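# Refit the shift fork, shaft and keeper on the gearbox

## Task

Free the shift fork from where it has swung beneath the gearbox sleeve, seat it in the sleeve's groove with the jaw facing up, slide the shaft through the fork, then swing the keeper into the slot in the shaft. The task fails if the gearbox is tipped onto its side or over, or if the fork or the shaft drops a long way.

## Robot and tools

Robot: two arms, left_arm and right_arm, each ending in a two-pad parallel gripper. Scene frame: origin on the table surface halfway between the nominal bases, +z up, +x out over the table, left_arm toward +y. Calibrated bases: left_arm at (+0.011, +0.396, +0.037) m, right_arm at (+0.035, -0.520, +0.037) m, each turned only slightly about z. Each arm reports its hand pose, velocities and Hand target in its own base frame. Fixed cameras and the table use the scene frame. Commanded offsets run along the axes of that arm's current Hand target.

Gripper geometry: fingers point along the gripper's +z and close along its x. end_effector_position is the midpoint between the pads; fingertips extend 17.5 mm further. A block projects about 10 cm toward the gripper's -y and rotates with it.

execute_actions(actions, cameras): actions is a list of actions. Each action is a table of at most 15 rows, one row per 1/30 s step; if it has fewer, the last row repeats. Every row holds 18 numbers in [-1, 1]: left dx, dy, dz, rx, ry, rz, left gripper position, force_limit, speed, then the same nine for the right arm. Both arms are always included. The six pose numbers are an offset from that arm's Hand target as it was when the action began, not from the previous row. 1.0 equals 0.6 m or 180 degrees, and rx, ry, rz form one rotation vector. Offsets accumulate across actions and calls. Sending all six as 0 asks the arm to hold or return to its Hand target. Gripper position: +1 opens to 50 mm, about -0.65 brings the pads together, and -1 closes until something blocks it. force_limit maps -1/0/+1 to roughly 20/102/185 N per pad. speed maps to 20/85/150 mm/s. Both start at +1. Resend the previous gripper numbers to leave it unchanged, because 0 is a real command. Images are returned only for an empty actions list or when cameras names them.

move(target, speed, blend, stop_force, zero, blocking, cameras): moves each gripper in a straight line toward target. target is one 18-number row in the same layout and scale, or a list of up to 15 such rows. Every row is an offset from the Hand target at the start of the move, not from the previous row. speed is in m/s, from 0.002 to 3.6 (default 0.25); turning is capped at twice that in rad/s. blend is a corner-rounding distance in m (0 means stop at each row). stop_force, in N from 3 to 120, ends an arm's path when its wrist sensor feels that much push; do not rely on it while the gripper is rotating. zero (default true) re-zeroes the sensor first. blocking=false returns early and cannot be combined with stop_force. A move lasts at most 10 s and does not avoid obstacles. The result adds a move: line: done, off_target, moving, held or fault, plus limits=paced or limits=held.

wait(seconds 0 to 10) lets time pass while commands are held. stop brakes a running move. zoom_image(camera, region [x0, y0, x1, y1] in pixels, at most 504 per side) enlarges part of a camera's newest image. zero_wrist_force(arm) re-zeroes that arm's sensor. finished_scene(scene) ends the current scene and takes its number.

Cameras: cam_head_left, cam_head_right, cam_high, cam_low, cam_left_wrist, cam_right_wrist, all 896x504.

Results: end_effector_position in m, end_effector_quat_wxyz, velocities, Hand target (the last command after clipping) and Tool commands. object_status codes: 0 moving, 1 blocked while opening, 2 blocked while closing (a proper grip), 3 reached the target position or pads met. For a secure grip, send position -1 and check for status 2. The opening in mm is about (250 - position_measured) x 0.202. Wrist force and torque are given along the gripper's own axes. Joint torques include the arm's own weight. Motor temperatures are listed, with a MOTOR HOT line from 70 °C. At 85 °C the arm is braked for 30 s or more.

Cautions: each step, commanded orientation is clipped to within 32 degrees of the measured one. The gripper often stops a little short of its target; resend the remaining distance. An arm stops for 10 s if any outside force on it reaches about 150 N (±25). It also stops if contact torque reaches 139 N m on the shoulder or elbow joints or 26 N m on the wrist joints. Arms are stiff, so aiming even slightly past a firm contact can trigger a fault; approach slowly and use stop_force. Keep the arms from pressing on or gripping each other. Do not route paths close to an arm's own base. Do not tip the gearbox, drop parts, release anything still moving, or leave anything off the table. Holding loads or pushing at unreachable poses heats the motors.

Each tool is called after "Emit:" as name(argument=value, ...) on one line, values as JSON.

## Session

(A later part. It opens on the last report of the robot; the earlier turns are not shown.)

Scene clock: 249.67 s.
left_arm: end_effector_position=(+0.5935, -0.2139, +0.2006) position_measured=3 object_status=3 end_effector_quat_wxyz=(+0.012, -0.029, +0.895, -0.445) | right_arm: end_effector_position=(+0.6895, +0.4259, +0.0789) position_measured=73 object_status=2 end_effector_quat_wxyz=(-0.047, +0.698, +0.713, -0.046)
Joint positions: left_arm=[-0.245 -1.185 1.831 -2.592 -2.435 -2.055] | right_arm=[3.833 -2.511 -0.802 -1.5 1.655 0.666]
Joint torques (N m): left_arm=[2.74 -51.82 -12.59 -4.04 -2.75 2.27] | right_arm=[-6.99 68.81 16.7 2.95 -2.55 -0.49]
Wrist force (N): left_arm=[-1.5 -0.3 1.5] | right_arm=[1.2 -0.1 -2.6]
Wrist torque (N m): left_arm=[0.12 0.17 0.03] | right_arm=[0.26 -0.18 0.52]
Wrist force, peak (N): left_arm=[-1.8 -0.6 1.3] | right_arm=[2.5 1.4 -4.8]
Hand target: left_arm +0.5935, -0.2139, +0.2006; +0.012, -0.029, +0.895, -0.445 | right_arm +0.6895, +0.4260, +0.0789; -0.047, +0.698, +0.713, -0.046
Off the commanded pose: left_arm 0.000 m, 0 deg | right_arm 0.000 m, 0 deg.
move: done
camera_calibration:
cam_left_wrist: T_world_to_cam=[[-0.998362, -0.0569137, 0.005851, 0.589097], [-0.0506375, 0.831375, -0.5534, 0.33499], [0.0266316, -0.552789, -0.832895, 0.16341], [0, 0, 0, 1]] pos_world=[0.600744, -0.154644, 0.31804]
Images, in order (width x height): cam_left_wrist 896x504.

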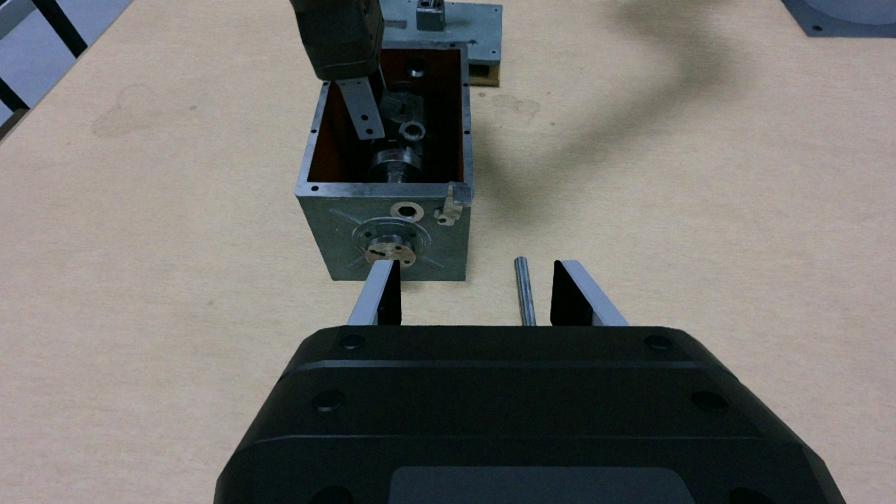

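Emit:
wait(seconds=0, cameras=["cam_head_left", "cam_high", "cam_low"])

Emit:
zoom_image(camera="cam_head_left", region=[380, 180, 560, 320])

Emit:
zoom_image(camera="cam_high", region=[300, 60, 460, 200])

Scene clock: 250.73 s.
left_arm: end_effector_position=(+0.5935, -0.2139, +0.2006) position_measured=3 object_status=3 end_effector_quat_wxyz=(+0.012, -0.029, +0.895, -0.445) | right_arm: end_effector_position=(+0.6895, +0.4259, +0.0789) position_measured=73 object_status=2 end_effector_quat_wxyz=(-0.047, +0.698, +0.713, -0.046)
Joint positions: left_arm=[-0.245 -1.185 1.831 -2.592 -2.435 -2.055] | right_arm=[3.833 -2.511 -0.802 -1.5 1.655 0.666]
Joint torques (N m): left_arm=[1.67 -50.76 -12.33 -4.05 -2.7 2.27] | right_arm=[-2.83 70.89 14.79 4.45 -2.4 1.34]
Wrist force (N): left_arm=[-1.5 -0.2 1.1] | right_arm=[1.8 1.1 -4.6]
Wrist torque (N m): left_arm=[0.13 0.16 0.04] | right_arm=[0.24 -0.12 0.53]
Wrist force, peak (N): left_arm=[-1.7 -0.5 1.4] | right_arm=[2.2 1.2 -5.1]
Hand target: left_arm +0.5935, -0.2139, +0.2006; +0.012, -0.029, +0.895, -0.445 | right_arm +0.6895, +0.4260, +0.0789; -0.047, +0.698, +0.713, -0.046
Tool commands: left_gripper/position=+1.0 left_gripper/force_limit=-1.0 left_gripper/speed=+0.0 right_gripper/position=-1.0 right_gripper/force_limit=-1.0 right_gripper/speed=-0.6
Off the commanded pose: left_arm 0.000 m, 0 deg | right_arm 0.000 m, 0 deg.
Images, in order (width x height): cam_head_left 896x504, cam_high 896x504, cam_low 896x504.

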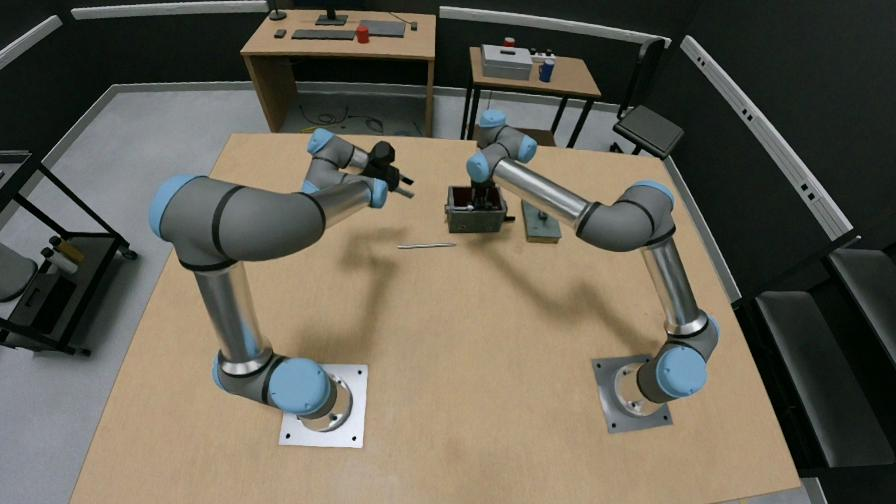

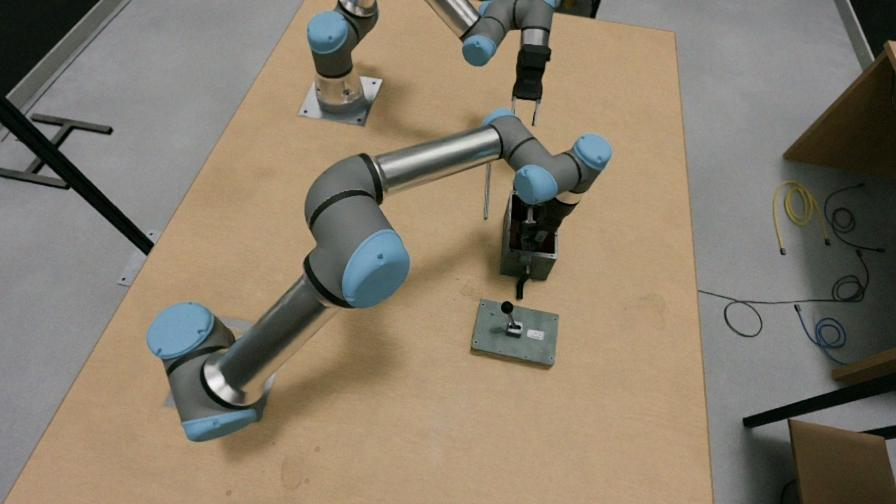

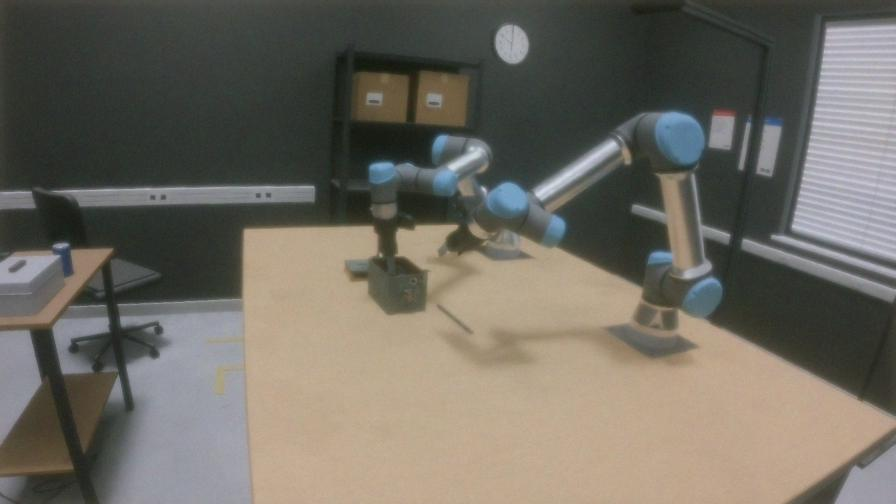

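Scaled by 2.800 from the camera's 896x504 image, which has a finer 1280x720 frame.

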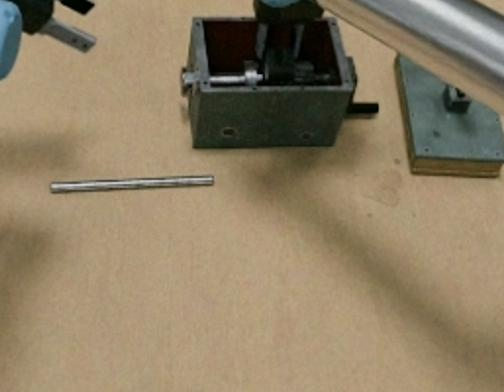

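Scaled by 3.150 from the camera's 896x504 image, which has a finer 1280x720 frame.

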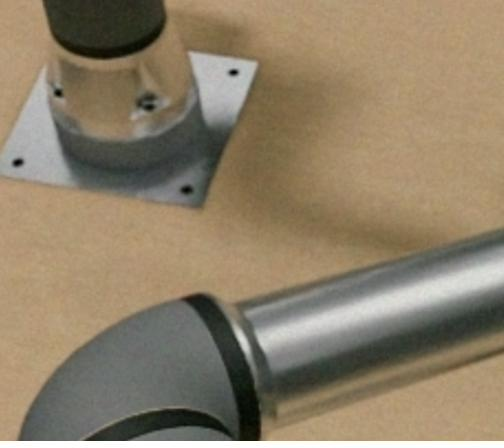

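Emit:
zoom_image(camera="cam_head_left", region=[394, 236, 424, 254])

Emit:
zoom_image(camera="cam_head_left", region=[430, 236, 460, 254])

Scaled by 16.800 from the camera's 896x504 image, which has a finer 1280x720 frame.

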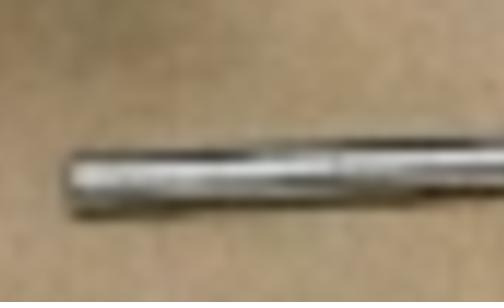

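Scaled by 16.800 from the camera's 896x504 image, which has a finer 1280x720 frame.

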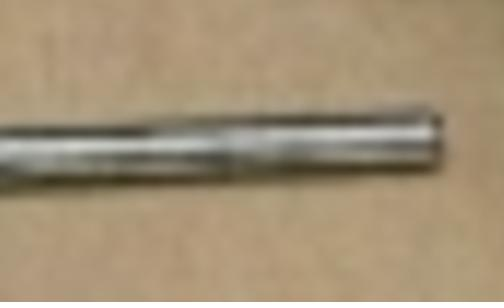

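Emit:
move(target=[0.1024,0.3226,-0.1493,0,0,0,1,-1,0, 0,0,0,0,0,0,-1,-1,-0.6], speed=0.2, cameras=["cam_left_wrist"])

Emit:
zoom_image(camera="cam_left_wrist", region=[380, 180, 500, 290])

Scene clock: 256.23 s.
left_arm: end_effector_position=(+0.5201, -0.0299, +0.1007) position_measured=3 object_status=3 end_effector_quat_wxyz=(+0.012, -0.029, +0.895, -0.445) | right_arm: end_effector_position=(+0.6895, +0.4260, +0.0789) position_measured=73 object_status=2 end_effector_quat_wxyz=(-0.047, +0.698, +0.713, -0.046)
Joint positions: left_arm=[0.083 -1.178 2.029 -2.39 -2.493 -1.536] | right_arm=[3.833 -2.511 -0.802 -1.5 1.655 0.666]
Joint torques (N m): left_arm=[7.06 -47.36 -17.29 -2.61 -0.19 2.3] | right_arm=[3.61 70.83 15.2 4.49 -2.35 1.29]
Wrist force (N): left_arm=[-1.0 -0.5 0.8] | right_arm=[2.0 1.1 -4.5]
Wrist torque (N m): left_arm=[0.09 0.05 0.04] | right_arm=[0.23 -0.15 0.54]
Wrist force, peak (N): left_arm=[-2.3 -3.8 2.5] | right_arm=[2.4 1.3 -5.5]
Hand target: left_arm +0.5201, -0.0298, +0.1007; +0.012, -0.029, +0.895, -0.445 | right_arm +0.6895, +0.4260, +0.0789; -0.047, +0.698, +0.713, -0.046
Off the commanded pose: left_arm 0.000 m, 0 deg | right_arm 0.000 m, 0 deg.
move: done
camera_calibration:
cam_left_wrist: T_world_to_cam=[[-0.998357, -0.0569964, 0.00590654, 0.526862], [-0.0507371, 0.831369, -0.5534, 0.123069], [0.0266313, -0.55279, -0.832895, 0.183872], [0, 0, 0, 1]] pos_world=[0.527343, 0.0293564, 0.21814]
Images, in order (width x height): cam_left_wrist 896x504.

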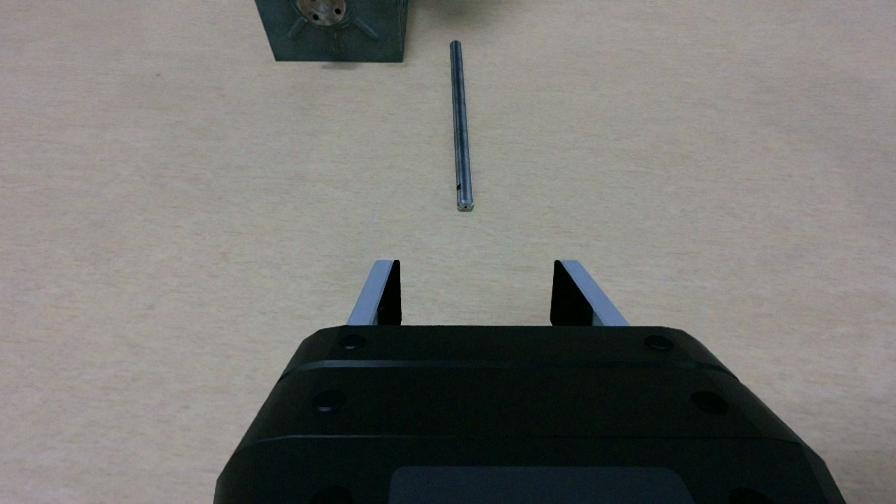

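Scaled by 4.200 from the camera's 896x504 image, which has a finer 1280x720 frame.

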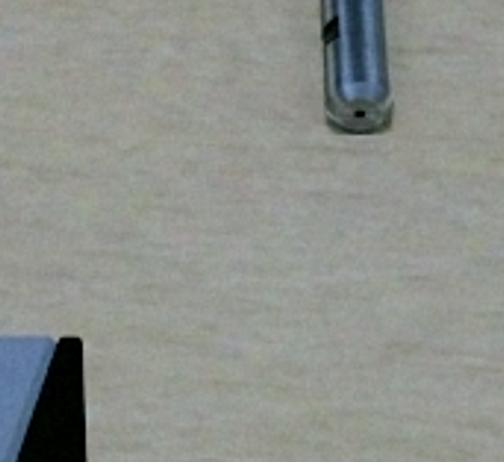

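Emit:
zoom_image(camera="cam_left_wrist", region=[440, 165, 490, 220])

Emit:
zoom_image(camera="cam_left_wrist", region=[435, 30, 485, 80])

Scaled by 9.164 from the camera's 896x504 image, which has a finer 1280x720 frame.

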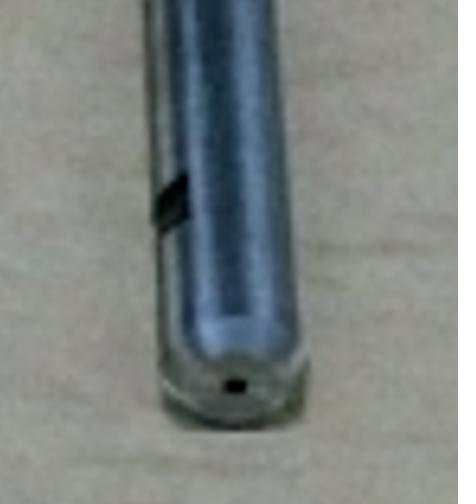

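Scaled by 10.080 from the camera's 896x504 image, which has a finer 1280x720 frame.

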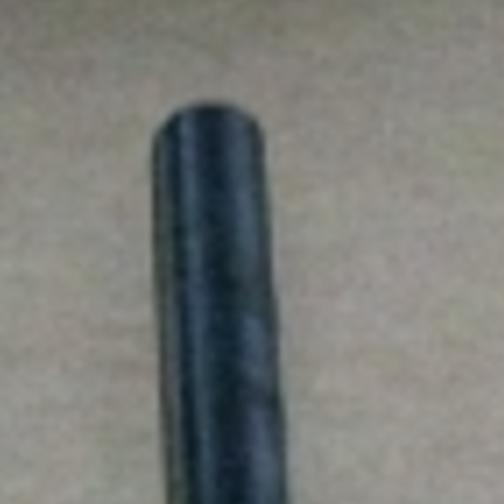

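Emit:
move(target=[0.00567,-0.17092,0.37957,0,-0.00532,-0.00402,1,-1,0, 0,0,0,0,0,0,-1,-1,-0.6], speed=0.25, cameras=["cam_left_wrist"])

Scene clock: 271.43 s.
left_arm: end_effector_position=(+0.5316, -0.2730, +0.0449) position_measured=3 object_status=3 end_effector_quat_wxyz=(+0.017, -0.038, +0.895, -0.445) | right_arm: end_effector_position=(+0.6895, +0.4260, +0.0789) position_measured=73 object_status=2 end_effector_quat_wxyz=(-0.047, +0.698, +0.713, -0.046)
Joint positions: left_arm=[-0.389 -0.94 2.074 -3.243 -2.361 -2.274] | right_arm=[3.833 -2.511 -0.802 -1.5 1.655 0.666]
Joint torques (N m): left_arm=[-6.31 -34.3 -9.73 -5.02 -1.4 -2.09] | right_arm=[4.24 70.84 14.89 4.44 -2.29 1.04]
Wrist force (N): left_arm=[-1.0 -0.7 1.0] | right_arm=[2.2 1.2 -4.4]
Wrist torque (N m): left_arm=[0.03 0.11 -0.07] | right_arm=[0.26 -0.18 0.53]
Wrist force, peak (N): left_arm=[-0.7 -2.1 4.2] | right_arm=[2.3 1.4 -5.3]
Hand target: left_arm +0.5316, -0.2730, +0.0448; +0.017, -0.038, +0.895, -0.445 | right_arm +0.6895, +0.4260, +0.0789; -0.047, +0.698, +0.713, -0.046
Off the commanded pose: left_arm 0.000 m, 0 deg | right_arm 0.000 m, 0 deg.
move: done
camera_calibration:
cam_left_wrist: T_world_to_cam=[[-0.996958, -0.0777275, 0.00570112, 0.518435], [-0.0678883, 0.83017, -0.553361, 0.303723], [0.0382785, -0.552065, -0.832922, -0.00320806], [0, 0, 0, 1]] pos_world=[0.5376, -0.213616, 0.162441]
Images, in order (width x height): cam_left_wrist 896x504.

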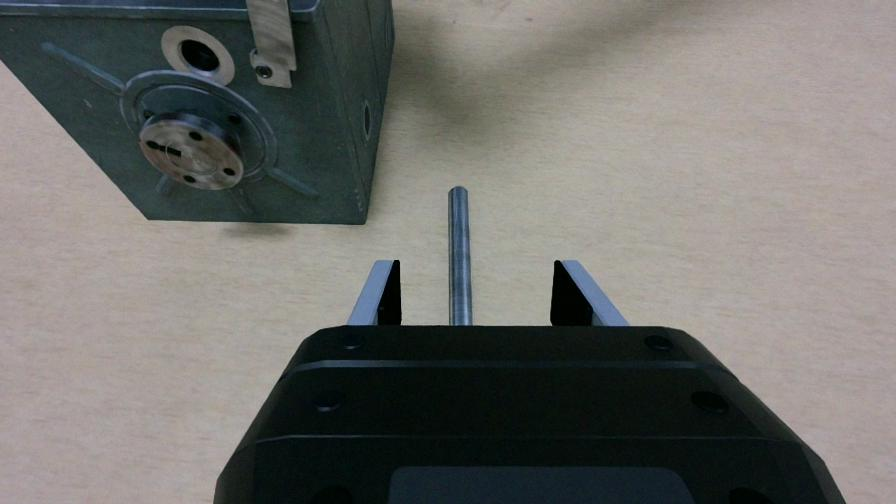

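Emit:
move(target=[-0.0004,0.0691,0.05232,0,0,0,1,-1,0, 0,0,0,0,0,0,-1,-1,-0.6], speed=0.12)

Emit:
move(target=[0,0.00997,0.00755,0,0,0,1,-1,0, 0,0,0,0,0,0,-1,-1,-0.6], speed=0.015, stop_force=6, cameras=["cam_left_wrist"])

Scene clock: 273.70 s.
left_arm: end_effector_position=(+0.5317, -0.2730, -0.0071) position_measured=3 object_status=3 end_effector_quat_wxyz=(+0.017, -0.038, +0.895, -0.445) | right_arm: end_effector_position=(+0.6895, +0.4260, +0.0789) position_measured=73 object_status=2 end_effector_quat_wxyz=(-0.047, +0.698, +0.713, -0.046)
Joint positions: left_arm=[-0.389 -0.811 2.061 -3.359 -2.361 -2.274] | right_arm=[3.833 -2.511 -0.802 -1.5 1.655 0.666]
Joint torques (N m): left_arm=[6.76 -34.15 -1.71 -4.58 -2.9 -2] | right_arm=[4.26 70.26 15.02 4.43 -2.3 1.11]
Wrist force (N): left_arm=[-1.1 -0.7 0.8] | right_arm=[2.4 1.3 -4.9]
Wrist torque (N m): left_arm=[0.03 0.11 -0.04] | right_arm=[0.26 -0.18 0.54]
Wrist force, peak (N): left_arm=[-1.0 -2.5 -0.3] | right_arm=[2.1 1.4 -5.3]
Hand target: left_arm +0.5317, -0.2730, -0.0072; +0.017, -0.038, +0.895, -0.445 | right_arm +0.6895, +0.4260, +0.0789; -0.047, +0.698, +0.713, -0.046
Off the commanded pose: left_arm 0.000 m, 0 deg | right_arm 0.000 m, 0 deg.
move: done

Scene clock: 275.20 s.
left_arm: end_effector_position=(+0.5317, -0.2730, -0.0147) position_measured=3 object_status=3 end_effector_quat_wxyz=(+0.017, -0.038, +0.895, -0.445) | right_arm: end_effector_position=(+0.6895, +0.4260, +0.0789) position_measured=73 object_status=2 end_effector_quat_wxyz=(-0.047, +0.698, +0.713, -0.046)
Joint positions: left_arm=[-0.389 -0.792 2.057 -3.375 -2.361 -2.274] | right_arm=[3.833 -2.511 -0.802 -1.5 1.655 0.666]
Joint torques (N m): left_arm=[2.46 -55.42 -2.72 -2.26 -3.18 -2.06] | right_arm=[4.94 70.4 15.49 4.34 -2.42 1.09]
Wrist force (N): left_arm=[-1.2 -0.2 1.1] | right_arm=[2.2 1.3 -5.4]
Wrist torque (N m): left_arm=[0.11 0.11 -0.05] | right_arm=[0.28 -0.14 0.54]
Wrist force, peak (N): left_arm=[-1.4 -0.4 1.0] | right_arm=[2.2 1.3 -5.4]
Hand target: left_arm +0.5316, -0.2730, -0.0147; +0.017, -0.038, +0.895, -0.445 | right_arm +0.6895, +0.4260, +0.0789; -0.047, +0.698, +0.713, -0.046
Off the commanded pose: left_arm 0.000 m, 0 deg | right_arm 0.000 m, 0 deg.
move: done
camera_calibration:
cam_left_wrist: T_world_to_cam=[[-0.996952, -0.0778103, 0.00575682, 0.518848], [-0.0679901, 0.830193, -0.553315, 0.270804], [0.0382743, -0.552019, -0.832952, -0.0528388], [0, 0, 0, 1]] pos_world=[0.5377, -0.213616, 0.102841]
Images, in order (width x height): cam_left_wrist 896x504.

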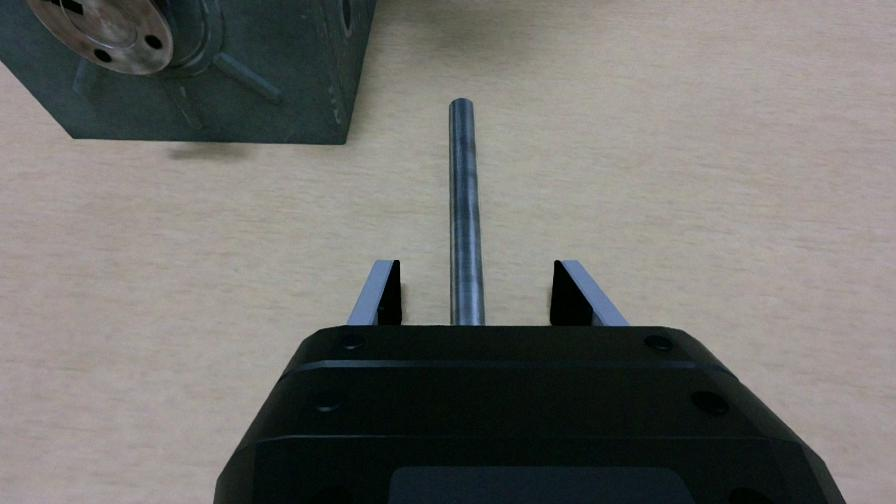

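Emit:
move(target=[[-0.0055,0,0,0,0,0,1,-1,0, 0,0,0,0,0,0,-1,-1,-0.6],[-0.0055,0,0,0,0,0,-1,-1,-0.4, 0,0,0,0,0,0,-1,-1,-0.6]], speed=0.05)

Emit:
move(target=[0,0,0,0,0,0,-0.188,-1,-0.4, 0,0,0,0,0,0,-1,-1,-0.6], speed=0.05, cameras=["cam_left_wrist"])

Scene clock: 277.97 s.
left_arm: end_effector_position=(+0.5349, -0.2727, -0.0147) position_measured=195 object_status=2 end_effector_quat_wxyz=(+0.017, -0.038, +0.895, -0.445) | right_arm: end_effector_position=(+0.6895, +0.4260, +0.0789) position_measured=73 object_status=2 end_effector_quat_wxyz=(-0.047, +0.698, +0.713, -0.046)
Joint positions: left_arm=[-0.386 -0.789 2.048 -3.365 -2.363 -2.271] | right_arm=[3.833 -2.511 -0.802 -1.5 1.655 0.666]
Joint torques (N m): left_arm=[-5.96 -43.05 -3.3 -4.66 -1.18 -1.95] | right_arm=[3.46 70.5 14.92 4.32 -2.26 1.16]
Wrist force (N): left_arm=[-1.1 -0.1 1.0] | right_arm=[2.0 1.2 -4.8]
Wrist torque (N m): left_arm=[0.11 0.08 -0.10] | right_arm=[0.25 -0.12 0.54]
Wrist force, peak (N): left_arm=[-1.3 -0.4 1.1] | right_arm=[2.2 1.4 -5.4]
Hand target: left_arm +0.5349, -0.2727, -0.0147; +0.017, -0.038, +0.895, -0.445 | right_arm +0.6895, +0.4260, +0.0789; -0.047, +0.698, +0.713, -0.046
Off the commanded pose: left_arm 0.000 m, 0 deg | right_arm 0.000 m, 0 deg.
move: done

Scene clock: 278.47 s.
left_arm: end_effector_position=(+0.5349, -0.2727, -0.0147) position_measured=180 object_status=3 end_effector_quat_wxyz=(+0.017, -0.038, +0.895, -0.445) | right_arm: end_effector_position=(+0.6895, +0.4260, +0.0789) position_measured=73 object_status=2 end_effector_quat_wxyz=(-0.047, +0.698, +0.713, -0.046)
Joint positions: left_arm=[-0.386 -0.789 2.048 -3.365 -2.363 -2.271] | right_arm=[3.833 -2.511 -0.802 -1.5 1.655 0.666]
Joint torques (N m): left_arm=[-6.5 -46.78 -4.76 -4.36 -0.34 -1.98] | right_arm=[4.03 70.45 16.01 4.56 -2.34 1.15]
Wrist force (N): left_arm=[-0.9 -0.2 1.1] | right_arm=[1.9 1.5 -5.1]
Wrist torque (N m): left_arm=[0.11 0.07 -0.10] | right_arm=[0.31 -0.11 0.54]
Wrist force, peak (N): left_arm=[-1.1 -0.5 1.3] | right_arm=[2.2 1.5 -5.2]
Hand target: left_arm +0.5349, -0.2727, -0.0147; +0.017, -0.038, +0.895, -0.445 | right_arm +0.6895, +0.4260, +0.0789; -0.047, +0.698, +0.713, -0.046
Off the commanded pose: left_arm 0.000 m, 0 deg | right_arm 0.000 m, 0 deg.
move: done
camera_calibration:
cam_left_wrist: T_world_to_cam=[[-0.996952, -0.0778103, 0.00575682, 0.522061], [-0.0679901, 0.830193, -0.553315, 0.270773], [0.0382743, -0.552019, -0.832952, -0.0527957], [0, 0, 0, 1]] pos_world=[0.5409, -0.213316, 0.102841]
Images, in order (width x height): cam_left_wrist 896x504.

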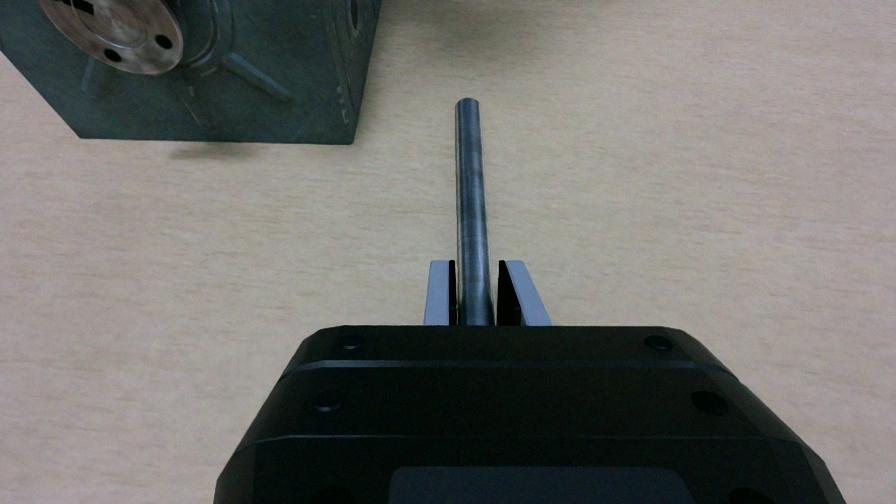

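Emit:
move(target=[0.01767,0,0,0,0,0,-0.188,-1,-0.4, 0,0,0,0,0,0,-1,-1,-0.6], speed=0.03, cameras=["cam_left_wrist"])

Scene clock: 280.13 s.
left_arm: end_effector_position=(+0.5242, -0.2736, -0.0146) position_measured=180 object_status=3 end_effector_quat_wxyz=(+0.017, -0.038, +0.895, -0.445) end_effector_velocity=(+0.002, +0.000, +0.001) end_effector_angular_velocity=(+0.000, +0.000, +0.001) | right_arm: end_effector_position=(+0.6895, +0.4260, +0.0789) position_measured=73 object_status=2 end_effector_quat_wxyz=(-0.047, +0.698, +0.713, -0.046)
Joint positions: left_arm=[-0.396 -0.796 2.078 -3.396 -2.358 -2.283] | right_arm=[3.833 -2.511 -0.802 -1.5 1.655 0.666]
Joint velocities: left_arm=[0.001 -0.001 -0.005 0.006 0 0] | right_arm=[within noise]
Joint torques (N m): left_arm=[5.71 -41.71 -21.28 -2.2 -1.11 0.88] | right_arm=[4.22 70.82 14.08 4.36 -2.18 1.21]
Wrist force (N): left_arm=[-0.7 -0.4 0.7] | right_arm=[2.1 1.2 -4.7]
Wrist torque (N m): left_arm=[0.06 0.04 0.07] | right_arm=[0.26 -0.15 0.54]
Wrist force, peak (N): left_arm=[-1.3 -0.3 1.5] | right_arm=[2.6 1.4 -5.2]
Hand target: left_arm +0.5244, -0.2736, -0.0146; +0.017, -0.038, +0.895, -0.445 | right_arm +0.6895, +0.4260, +0.0789; -0.047, +0.698, +0.713, -0.046
Off the commanded pose: left_arm 0.000 m, 0 deg | right_arm 0.000 m, 0 deg.
move: done
camera_calibration:
cam_left_wrist: T_world_to_cam=[[-0.996948, -0.0778428, 0.00588875, 0.511401], [-0.0680934, 0.830234, -0.55324, 0.270855], [0.0381767, -0.551953, -0.833001, -0.0528158], [0, 0, 0, 1]] pos_world=[0.5303, -0.214216, 0.102841]
Images, in order (width x height): cam_left_wrist 896x504.

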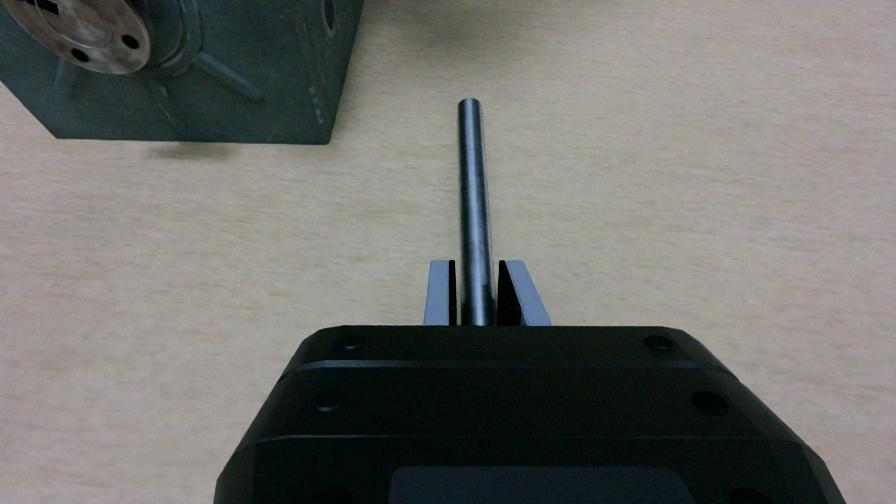

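Emit:
move(target=[[0,-0.03987,-0.0302,0,0,0,1,-1,0, 0,0,0,0,0,0,-1,-1,-0.6],[-0.0149,0.09923,-0.27376,0,0,0,1,-1,0, 0,0,0,0,0,0,-1,-1,-0.6]], speed=0.2, blend=0.015, cameras=["cam_left_wrist"])

Emit:
zoom_image(camera="cam_left_wrist", region=[420, 170, 510, 270])

Scene clock: 283.30 s.
left_arm: end_effector_position=(+0.5197, -0.1066, +0.0372) position_measured=3 object_status=3 end_effector_quat_wxyz=(+0.017, -0.038, +0.895, -0.445) end_effector_velocity=(+0.000, +0.001, -0.001) end_effector_angular_velocity=(+0.001, +0.000, -0.001) | right_arm: end_effector_position=(+0.6895, +0.4260, +0.0789) position_measured=73 object_status=2 end_effector_quat_wxyz=(-0.047, +0.698, +0.713, -0.046)
Joint positions: left_arm=[-0.068 -1.022 2.129 -2.87 -2.479 -1.819] | right_arm=[3.833 -2.511 -0.802 -1.5 1.655 0.666]
Joint velocities: left_arm=[0.002 0 0 0.004 0.001 0.005] | right_arm=[within noise]
Joint torques (N m): left_arm=[6.19 -35.55 -4.91 -1.75 -0.23 2.03] | right_arm=[4.49 70.7 15.01 4.54 -2.31 1.23]
Wrist force (N): left_arm=[-1.5 -0.2 1.0] | right_arm=[2.0 1.3 -4.7]
Wrist torque (N m): left_arm=[0.14 0.17 0.02] | right_arm=[0.27 -0.14 0.54]
Wrist force, peak (N): left_arm=[-0.7 2.8 2.9] | right_arm=[2.6 1.5 -5.3]
Hand target: left_arm +0.5196, -0.1065, +0.0371; +0.017, -0.038, +0.895, -0.445 | right_arm +0.6895, +0.4260, +0.0789; -0.047, +0.698, +0.713, -0.046
Off the commanded pose: left_arm 0.000 m, 0 deg | right_arm 0.000 m, 0 deg.
move: done
camera_calibration:
cam_left_wrist: T_world_to_cam=[[-0.996948, -0.0778653, 0.00567372, 0.519442], [-0.0679877, 0.830158, -0.553367, 0.160504], [0.038378, -0.552063, -0.832918, 0.0825654], [0, 0, 0, 1]] pos_world=[0.5256, -0.0472159, 0.154641]
Images, in order (width x height): cam_left_wrist 896x504.

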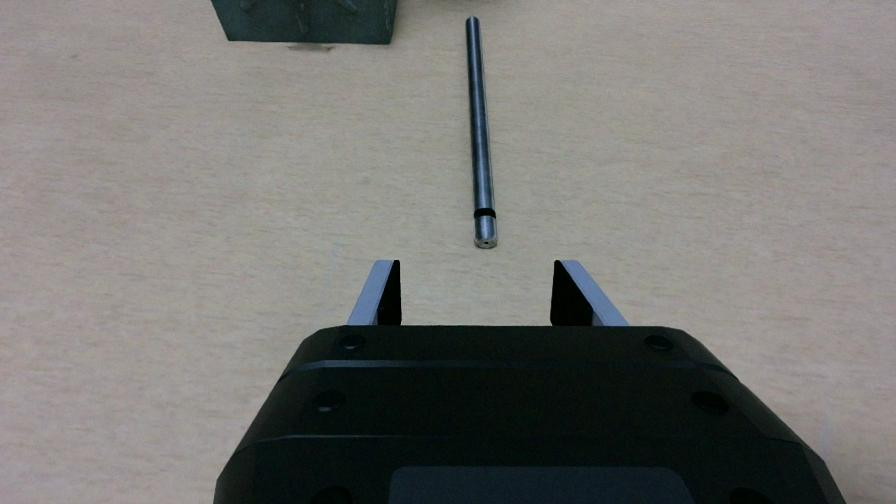

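Scaled by 5.040 from the camera's 896x504 image, which has a finer 1280x720 frame.

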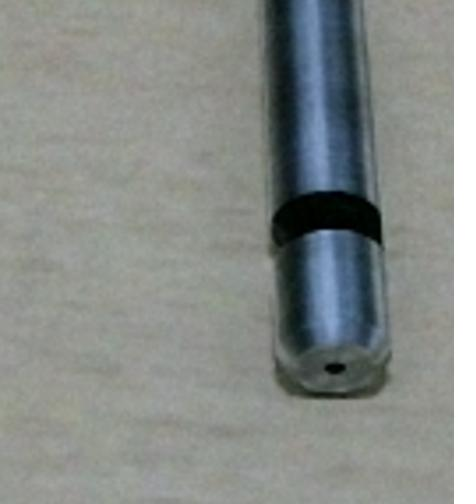

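Emit:
zoom_image(camera="cam_left_wrist", region=[465, 200, 510, 255])

Scaled by 9.164 from the camera's 896x504 image, which has a finer 1280x720 frame.

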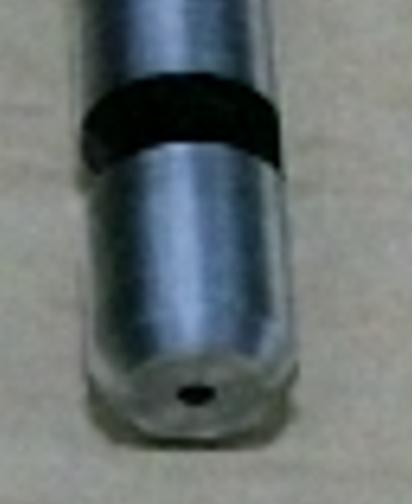

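Emit:
move(target=[[0.01843,-0.04597,0.10783,0,0,0,1,-1,0, 0,0,0,0,0,0,-1,-1,-0.6],[0.01818,0.00007,0.14282,0,0,0,1,-1,0, 0,0,0,0,0,0,-1,-1,-0.6]], speed=[0.15,0.05], blend=0.01, cameras=["cam_left_wrist"])

Emit:
zoom_image(camera="cam_left_wrist", region=[400, 220, 560, 330])

Scene clock: 288.50 s.
left_arm: end_effector_position=(+0.5143, -0.1755, -0.0146) position_measured=3 object_status=3 end_effector_quat_wxyz=(+0.017, -0.038, +0.895, -0.445) end_effector_velocity=(+0.000, +0.000, +0.001) end_effector_angular_velocity=(+0.000, +0.002, +0.000) | right_arm: end_effector_position=(+0.6895, +0.4260, +0.0789) position_measured=73 object_status=2 end_effector_quat_wxyz=(-0.047, +0.698, +0.713, -0.046)
Joint positions: left_arm=[-0.21 -0.856 2.146 -3.222 -2.44 -2.035] | right_arm=[3.833 -2.511 -0.802 -1.5 1.655 0.666]
Joint velocities: left_arm=[0 -0.004 0 0.006 -0.001 0.001] | right_arm=[within noise]
Joint torques (N m): left_arm=[-6.7 -51.53 -5.77 -2.06 -3.86 -2.13] | right_arm=[3.92 70.96 15.56 4.49 -2.35 1.13]
Wrist force (N): left_arm=[-1.5 -0.6 1.3] | right_arm=[2.1 1.4 -4.5]
Wrist torque (N m): left_arm=[0.07 0.18 -0.09] | right_arm=[0.28 -0.15 0.54]
Wrist force, peak (N): left_arm=[-1.3 -2.0 2.5] | right_arm=[2.3 1.4 -5.4]
Hand target: left_arm +0.5142, -0.1755, -0.0146; +0.017, -0.038, +0.895, -0.445 | right_arm +0.6895, +0.4260, +0.0789; -0.047, +0.698, +0.713, -0.046
Off the commanded pose: left_arm 0.000 m, 0 deg | right_arm 0.000 m, 0 deg.
move: done
camera_calibration:
cam_left_wrist: T_world_to_cam=[[-0.996948, -0.0778653, 0.00567372, 0.509087], [-0.0679877, 0.830158, -0.553367, 0.188677], [0.038378, -0.552063, -0.832918, 0.0015865], [0, 0, 0, 1]] pos_world=[0.5203, -0.116116, 0.102841]
Images, in order (width x height): cam_left_wrist 896x504.

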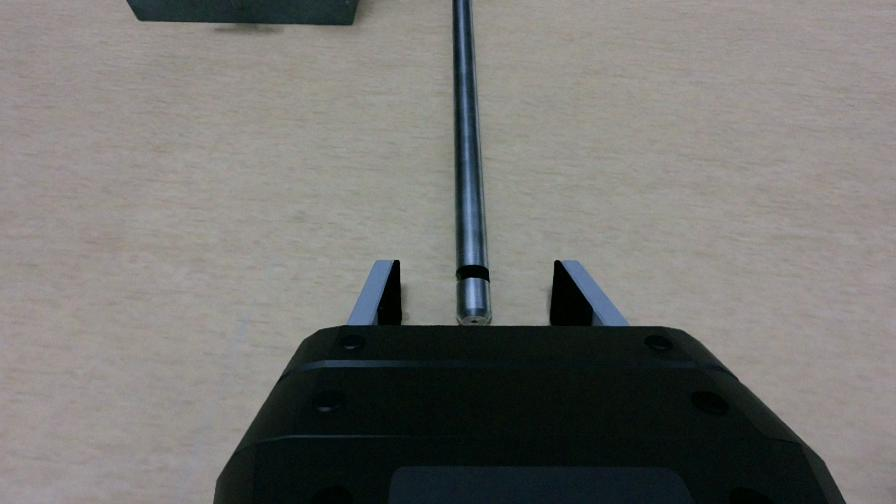

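Scaled by 3.150 from the camera's 896x504 image, which has a finer 1280x720 frame.

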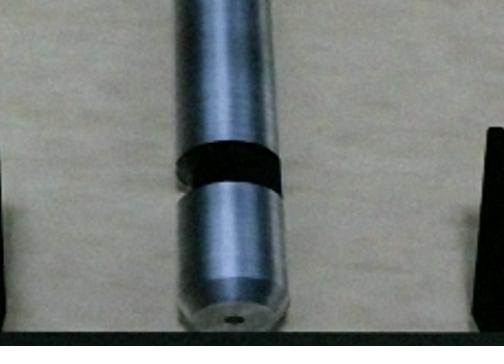

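Emit:
move(target=[[-0.0018,0,0,0,0,0,1,-1,0, 0,0,0,0,0,0,-1,-1,-0.6],[-0.0018,0,0,0,0,0,-1,-1,-0.6, 0,0,0,0,0,0,-1,-1,-0.6]], speed=0.05)

Emit:
move(target=[0,-0.01063,-0.00807,0,0,0,-1,-1,-0.6, 0,0,0,0,0,0,-1,-1,-0.6], speed=0.04, cameras=["cam_left_wrist"])

Emit:
zoom_image(camera="cam_left_wrist", region=[400, 220, 560, 330])

Scene clock: 292.37 s.
left_arm: end_effector_position=(+0.5153, -0.1754, -0.0146) position_measured=197 object_status=2 end_effector_quat_wxyz=(+0.017, -0.038, +0.895, -0.445) | right_arm: end_effector_position=(+0.6895, +0.4260, +0.0789) position_measured=73 object_status=2 end_effector_quat_wxyz=(-0.047, +0.698, +0.713, -0.046)
Joint positions: left_arm=[-0.209 -0.856 2.143 -3.219 -2.44 -2.034] | right_arm=[3.833 -2.511 -0.802 -1.5 1.655 0.666]
Joint torques (N m): left_arm=[7.34 -32.29 -5.9 -4.35 -3.82 0.88] | right_arm=[4.41 70.82 15.69 4.47 -2.13 1.15]
Wrist force (N): left_arm=[-1.1 -1.1 0.9] | right_arm=[2.3 1.1 -4.7]
Wrist torque (N m): left_arm=[0.06 0.12 -0.12] | right_arm=[0.23 -0.18 0.53]
Wrist force, peak (N): left_arm=[-1.5 -0.6 1.8] | right_arm=[1.9 1.5 -5.4]
Hand target: left_arm +0.5153, -0.1754, -0.0147; +0.017, -0.038, +0.895, -0.445 | right_arm +0.6895, +0.4260, +0.0789; -0.047, +0.698, +0.713, -0.046
Off the commanded pose: left_arm 0.000 m, 0 deg | right_arm 0.000 m, 0 deg.
move: done

Scene clock: 293.10 s.
left_arm: end_effector_position=(+0.5153, -0.1754, -0.0066) position_measured=197 object_status=2 end_effector_quat_wxyz=(+0.017, -0.038, +0.895, -0.445) | right_arm: end_effector_position=(+0.6895, +0.4260, +0.0789) position_measured=73 object_status=2 end_effector_quat_wxyz=(-0.047, +0.698, +0.713, -0.046)
Joint positions: left_arm=[-0.209 -0.877 2.146 -3.2 -2.44 -2.034] | right_arm=[3.833 -2.511 -0.802 -1.5 1.655 0.666]
Joint torques (N m): left_arm=[7.05 -33.32 -6.13 -5.1 -3.82 0.07] | right_arm=[4.33 70.32 15.34 4.54 -2.13 1.16]
Wrist force (N): left_arm=[-1.3 0.6 2.2] | right_arm=[2.0 1.2 -4.4]
Wrist torque (N m): left_arm=[0.13 0.14 -0.13] | right_arm=[0.27 -0.15 0.54]
Wrist force, peak (N): left_arm=[-1.4 0.0 2.4] | right_arm=[2.2 1.2 -5.3]
Hand target: left_arm +0.5153, -0.1754, -0.0066; +0.017, -0.038, +0.895, -0.445 | right_arm +0.6895, +0.4260, +0.0789; -0.047, +0.698, +0.713, -0.046
Off the commanded pose: left_arm 0.000 m, 0 deg | right_arm 0.000 m, 0 deg.
move: done
camera_calibration:
cam_left_wrist: T_world_to_cam=[[-0.996949, -0.0778375, 0.00589509, 0.510025], [-0.0680894, 0.830188, -0.553309, 0.193194], [0.0381742, -0.552022, -0.832955, 0.00846491], [0, 0, 0, 1]] pos_world=[0.5213, -0.116016, 0.110941]
Images, in order (width x height): cam_left_wrist 896x504.

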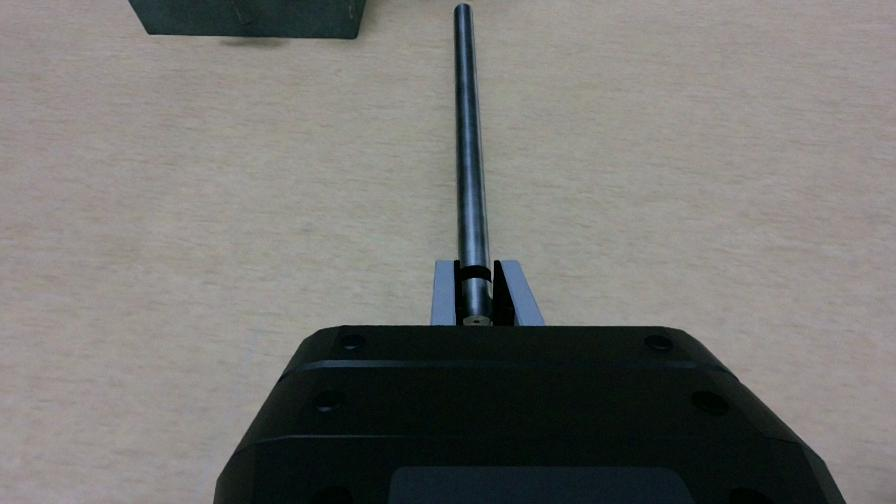

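Scaled by 3.150 from the camera's 896x504 image, which has a finer 1280x720 frame.

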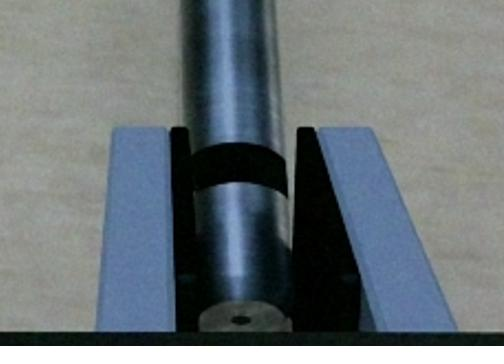

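Emit:
move(target=[0,-0.01993,-0.01513,0,0,0,-1,-1,-0.6, 0,0,0,0,0,0,-1,-1,-0.6], speed=0.05, cameras=["cam_left_wrist"])

Scene clock: 295.43 s.
left_arm: end_effector_position=(+0.5153, -0.1754, +0.0084) position_measured=197 object_status=2 end_effector_quat_wxyz=(+0.017, -0.038, +0.895, -0.445) end_effector_velocity=(+0.000, +0.000, -0.001) end_effector_angular_velocity=(-0.002, -0.003, -0.001) | right_arm: end_effector_position=(+0.6895, +0.4260, +0.0789) position_measured=73 object_status=2 end_effector_quat_wxyz=(-0.047, +0.698, +0.713, -0.046)
Joint positions: left_arm=[-0.209 -0.917 2.151 -3.164 -2.44 -2.034] | right_arm=[3.833 -2.511 -0.802 -1.5 1.655 0.666]
Joint velocities: left_arm=[0 0.005 0 -0.008 -0.001 0.001] | right_arm=[within noise]
Joint torques (N m): left_arm=[6.84 -31.76 -8.91 -5.43 -3.88 1.13] | right_arm=[3.84 70.19 15.49 4.53 -2.02 1.07]
Wrist force (N): left_arm=[-1.2 0.4 1.7] | right_arm=[1.9 1.4 -4.2]
Wrist torque (N m): left_arm=[0.03 0.12 -0.11] | right_arm=[0.29 -0.13 0.54]
Wrist force, peak (N): left_arm=[-1.2 0.5 2.7] | right_arm=[2.3 1.3 -5.3]
Hand target: left_arm +0.5154, -0.1754, +0.0084; +0.017, -0.038, +0.895, -0.445 | right_arm +0.6895, +0.4260, +0.0789; -0.047, +0.698, +0.713, -0.046
Off the commanded pose: left_arm 0.000 m, 0 deg | right_arm 0.000 m, 0 deg.
move: done
camera_calibration:
cam_left_wrist: T_world_to_cam=[[-0.996949, -0.0778377, 0.00589522, 0.509937], [-0.0680896, 0.830188, -0.553309, 0.201494], [0.0381742, -0.552022, -0.832955, 0.0209592], [0, 0, 0, 1]] pos_world=[0.5213, -0.116016, 0.125941]
Images, in order (width x height): cam_left_wrist 896x504.

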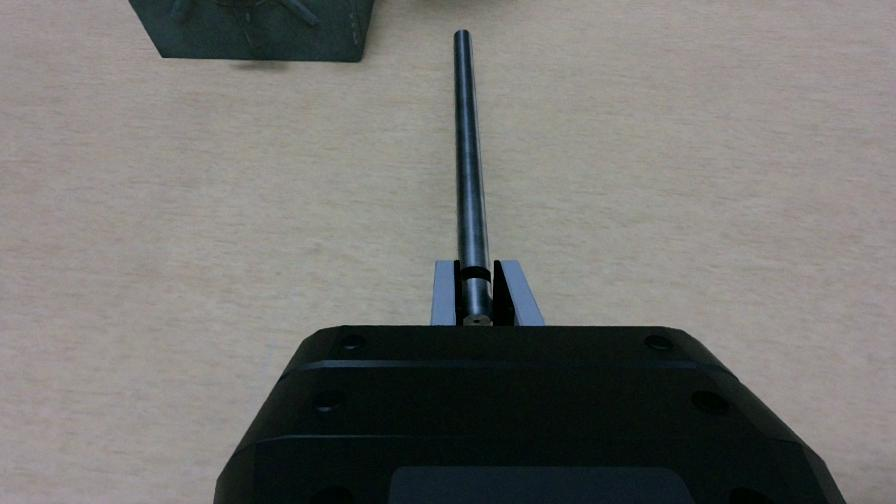

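Emit:
move(target=[0,0.0307,0.0233,0,0,0,-1,-1,-0.6, 0,0,0,0,0,0,-1,-1,-0.6], speed=0.05)

Emit:
move(target=[[0,0,0,0,0,0,-0.188,-1,-0.4, 0,0,0,0,0,0,-1,-1,-0.6],[0,-0.001,0.00133,0,0,0,-0.188,-1,-0.4, 0,0,0,0,0,0,-1,-1,-0.6],[0,-0.001,0.00133,0,0,0,-1,0,-0.8, 0,0,0,0,0,0,-1,-1,-0.6]], speed=0.05)

Emit:
move(target=[0,-0.0332,-0.0252,0,0,0,-1,0,-0.8, 0,0,0,0,0,0,-1,-1,-0.6], speed=0.05, cameras=["cam_left_wrist"])

Scene clock: 298.67 s.
left_arm: end_effector_position=(+0.5154, -0.1754, -0.0147) position_measured=197 object_status=2 end_effector_quat_wxyz=(+0.017, -0.038, +0.895, -0.445) | right_arm: end_effector_position=(+0.6895, +0.4260, +0.0789) position_measured=73 object_status=2 end_effector_quat_wxyz=(-0.047, +0.698, +0.713, -0.046)
Joint positions: left_arm=[-0.209 -0.855 2.143 -3.219 -2.44 -2.034] | right_arm=[3.833 -2.511 -0.802 -1.5 1.655 0.666]
Joint torques (N m): left_arm=[-7.05 -50.34 0.02 -2.23 0.38 -2.17] | right_arm=[4.09 70.86 15.18 4.41 -2.1 1.06]
Wrist force (N): left_arm=[-1.0 -1.9 1.8] | right_arm=[2.0 0.8 -4.2]
Wrist torque (N m): left_arm=[0.07 0.15 -0.10] | right_arm=[0.19 -0.15 0.53]
Wrist force, peak (N): left_arm=[2.0 -13.1 -11.3] | right_arm=[2.6 1.3 -5.3]
Hand target: left_arm +0.5153, -0.1754, -0.0148; +0.017, -0.038, +0.895, -0.445 | right_arm +0.6895, +0.4260, +0.0789; -0.047, +0.698, +0.713, -0.046
Off the commanded pose: left_arm 0.000 m, 0 deg | right_arm 0.000 m, 0 deg.
move: done

Scene clock: 300.37 s.
left_arm: end_effector_position=(+0.5154, -0.1764, -0.0148) position_measured=207 object_status=2 end_effector_quat_wxyz=(+0.017, -0.038, +0.895, -0.445) | right_arm: end_effector_position=(+0.6895, +0.4260, +0.0789) position_measured=73 object_status=2 end_effector_quat_wxyz=(-0.047, +0.698, +0.713, -0.046)
Joint positions: left_arm=[-0.211 -0.855 2.143 -3.222 -2.439 -2.037] | right_arm=[3.833 -2.511 -0.802 -1.5 1.655 0.666]
Joint torques (N m): left_arm=[0.58 -32.09 -19.49 -2.91 -0.6 0.32] | right_arm=[3.86 70.52 15.33 4.53 -2.15 1.02]
Wrist force (N): left_arm=[-0.5 -4.4 -2.3] | right_arm=[2.4 1.2 -4.8]
Wrist torque (N m): left_arm=[0.02 0.17 0.02] | right_arm=[0.25 -0.19 0.54]
Wrist force, peak (N): left_arm=[-0.8 -4.7 -2.8] | right_arm=[2.2 1.6 -5.1]
Hand target: left_arm +0.5154, -0.1764, -0.0148; +0.017, -0.038, +0.895, -0.445 | right_arm +0.6895, +0.4260, +0.0789; -0.047, +0.698, +0.713, -0.046
Off the commanded pose: left_arm 0.000 m, 0 deg | right_arm 0.000 m, 0 deg.
move: done

Scene clock: 301.17 s.
left_arm: end_effector_position=(+0.5154, -0.1763, +0.0102) position_measured=207 object_status=2 end_effector_quat_wxyz=(+0.017, -0.038, +0.895, -0.445) end_effector_velocity=(+0.000, +0.000, -0.001) end_effector_angular_velocity=(-0.001, -0.004, -0.002) | right_arm: end_effector_position=(+0.6895, +0.4260, +0.0789) position_measured=73 object_status=2 end_effector_quat_wxyz=(-0.047, +0.698, +0.713, -0.046)
Joint positions: left_arm=[-0.211 -0.921 2.151 -3.162 -2.439 -2.037] | right_arm=[3.833 -2.511 -0.802 -1.5 1.655 0.666]
Joint velocities: left_arm=[0 0.005 -0.001 -0.005 -0.001 0.003] | right_arm=[within noise]
Joint torques (N m): left_arm=[7.08 -31.92 -14.29 -5.21 -3.29 2.01] | right_arm=[3.96 69.77 16.14 4.48 -2.04 1.19]
Wrist force (N): left_arm=[-1.4 0.5 2.3] | right_arm=[1.8 1.3 -4.3]
Wrist torque (N m): left_arm=[-0.13 0.14 0.05] | right_arm=[0.28 -0.13 0.53]
Wrist force, peak (N): left_arm=[-0.5 -4.3 -2.1] | right_arm=[2.1 1.3 -5.3]
Hand target: left_arm +0.5155, -0.1764, +0.0102; +0.017, -0.038, +0.895, -0.445 | right_arm +0.6895, +0.4260, +0.0789; -0.047, +0.698, +0.713, -0.046
Off the commanded pose: left_arm 0.000 m, 0 deg | right_arm 0.000 m, 0 deg.
move: done
camera_calibration:
cam_left_wrist: T_world_to_cam=[[-0.996939, -0.0779525, 0.00608246, 0.509905], [-0.0682919, 0.830222, -0.553234, 0.203427], [0.0380762, -0.551956, -0.833003, 0.0219677], [0, 0, 0, 1]] pos_world=[0.5214, -0.117016, 0.12774]
Images, in order (width x height): cam_left_wrist 896x504.

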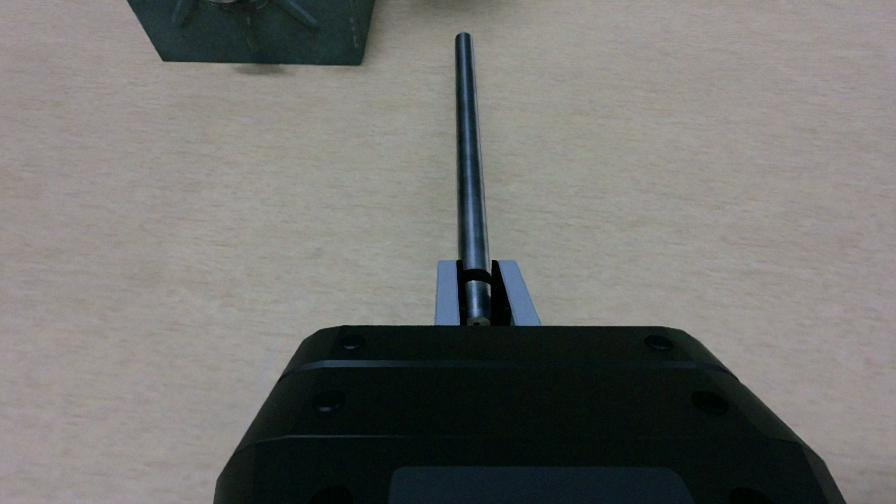

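Emit:
move(target=[0,0.0332,0.0252,0,0,0,-1,0,-0.8, 0,0,0,0,0,0,-1,-1,-0.6], speed=0.03, stop_force=14)

Scene clock: 304.37 s.
left_arm: end_effector_position=(+0.5154, -0.1764, -0.0149) position_measured=207 object_status=2 end_effector_quat_wxyz=(+0.017, -0.038, +0.895, -0.445) | right_arm: end_effector_position=(+0.6895, +0.4260, +0.0789) position_measured=73 object_status=2 end_effector_quat_wxyz=(-0.047, +0.698, +0.713, -0.046)
Joint positions: left_arm=[-0.211 -0.854 2.143 -3.222 -2.439 -2.037] | right_arm=[3.833 -2.511 -0.802 -1.5 1.655 0.666]
Joint torques (N m): left_arm=[0.33 -48.24 1.18 -1.13 -0.61 -0.14] | right_arm=[4.46 69.99 15.2 4.5 -2.09 1.21]
Wrist force (N): left_arm=[0.9 -8.0 -5.7] | right_arm=[1.8 1.4 -5.0]
Wrist torque (N m): left_arm=[-0.08 0.20 0.01] | right_arm=[0.29 -0.08 0.53]
Wrist force, peak (N): left_arm=[1.1 -10.6 -8.5] | right_arm=[2.3 1.0 -5.5]
Hand target: left_arm +0.5154, -0.1763, -0.0149; +0.017, -0.038, +0.895, -0.445 | right_arm +0.6895, +0.4260, +0.0789; -0.047, +0.698, +0.713, -0.046
Off the commanded pose: left_arm 0.000 m, 0 deg | right_arm 0.000 m, 0 deg.
move: contact (left_arm)

Emit:
move(target=[0,0,0,0,0,0,-0.12,-1,-0.4, 0,0,0,0,0,0,-1,-1,-0.6], speed=0.05)

Emit:
move(target=[0,0.01063,0.00807,0,0,0,-0.12,-1,-0.4, 0,0,0,0,0,0,-1,-1,-0.6], speed=0.01, stop_force=5)

Scene clock: 305.47 s.
left_arm: end_effector_position=(+0.5154, -0.1763, -0.0150) position_measured=171 object_status=3 end_effector_quat_wxyz=(+0.017, -0.038, +0.895, -0.445) | right_arm: end_effector_position=(+0.6895, +0.4260, +0.0789) position_measured=73 object_status=2 end_effector_quat_wxyz=(-0.047, +0.698, +0.713, -0.046)
Joint positions: left_arm=[-0.211 -0.854 2.143 -3.222 -2.439 -2.037] | right_arm=[3.833 -2.511 -0.802 -1.5 1.655 0.666]
Joint torques (N m): left_arm=[6.19 -46.83 -5.55 -4.3 -0.72 2.14] | right_arm=[4.36 70.68 15.17 4.5 -1.85 1.01]
Wrist force (N): left_arm=[-1.4 -0.9 1.4] | right_arm=[2.0 1.2 -4.8]
Wrist torque (N m): left_arm=[0.03 0.16 0.02] | right_arm=[0.25 -0.13 0.54]
Wrist force, peak (N): left_arm=[-1.2 -8.0 -5.5] | right_arm=[2.0 1.4 -5.2]
Hand target: left_arm +0.5154, -0.1763, -0.0149; +0.017, -0.038, +0.895, -0.445 | right_arm +0.6895, +0.4260, +0.0789; -0.047, +0.698, +0.713, -0.046
Off the commanded pose: left_arm 0.000 m, 0 deg | right_arm 0.000 m, 0 deg.
move: done

Scene clock: 306.53 s.
left_arm: end_effector_position=(+0.5153, -0.1763, -0.0164) position_measured=171 object_status=3 end_effector_quat_wxyz=(+0.017, -0.038, +0.895, -0.445) | right_arm: end_effector_position=(+0.6895, +0.4260, +0.0789) position_measured=73 object_status=2 end_effector_quat_wxyz=(-0.047, +0.698, +0.713, -0.046)
Joint positions: left_arm=[-0.211 -0.85 2.143 -3.225 -2.439 -2.036] | right_arm=[3.833 -2.511 -0.802 -1.5 1.655 0.666]
Joint torques (N m): left_arm=[5.6 -50.52 0.18 -4.1 -0.89 1.95] | right_arm=[4.1 70.7 15.19 4.47 -2.1 1.02]
Wrist force (N): left_arm=[-2.0 -4.1 -0.7] | right_arm=[2.4 1.1 -5.0]
Wrist torque (N m): left_arm=[0.00 0.11 0.07] | right_arm=[0.24 -0.18 0.53]
Wrist force, peak (N): left_arm=[0.8 -11.8 -9.3] | right_arm=[2.3 1.4 -5.2]
Hand target: left_arm +0.5153, -0.1763, -0.0164; +0.017, -0.038, +0.895, -0.445 (not the last commanded pose) | right_arm +0.6895, +0.4260, +0.0789; -0.047, +0.698, +0.713, -0.046
Off the commanded pose: left_arm 0.007 m, 0 deg | right_arm 0.000 m, 0 deg.
move: contact (left_arm)


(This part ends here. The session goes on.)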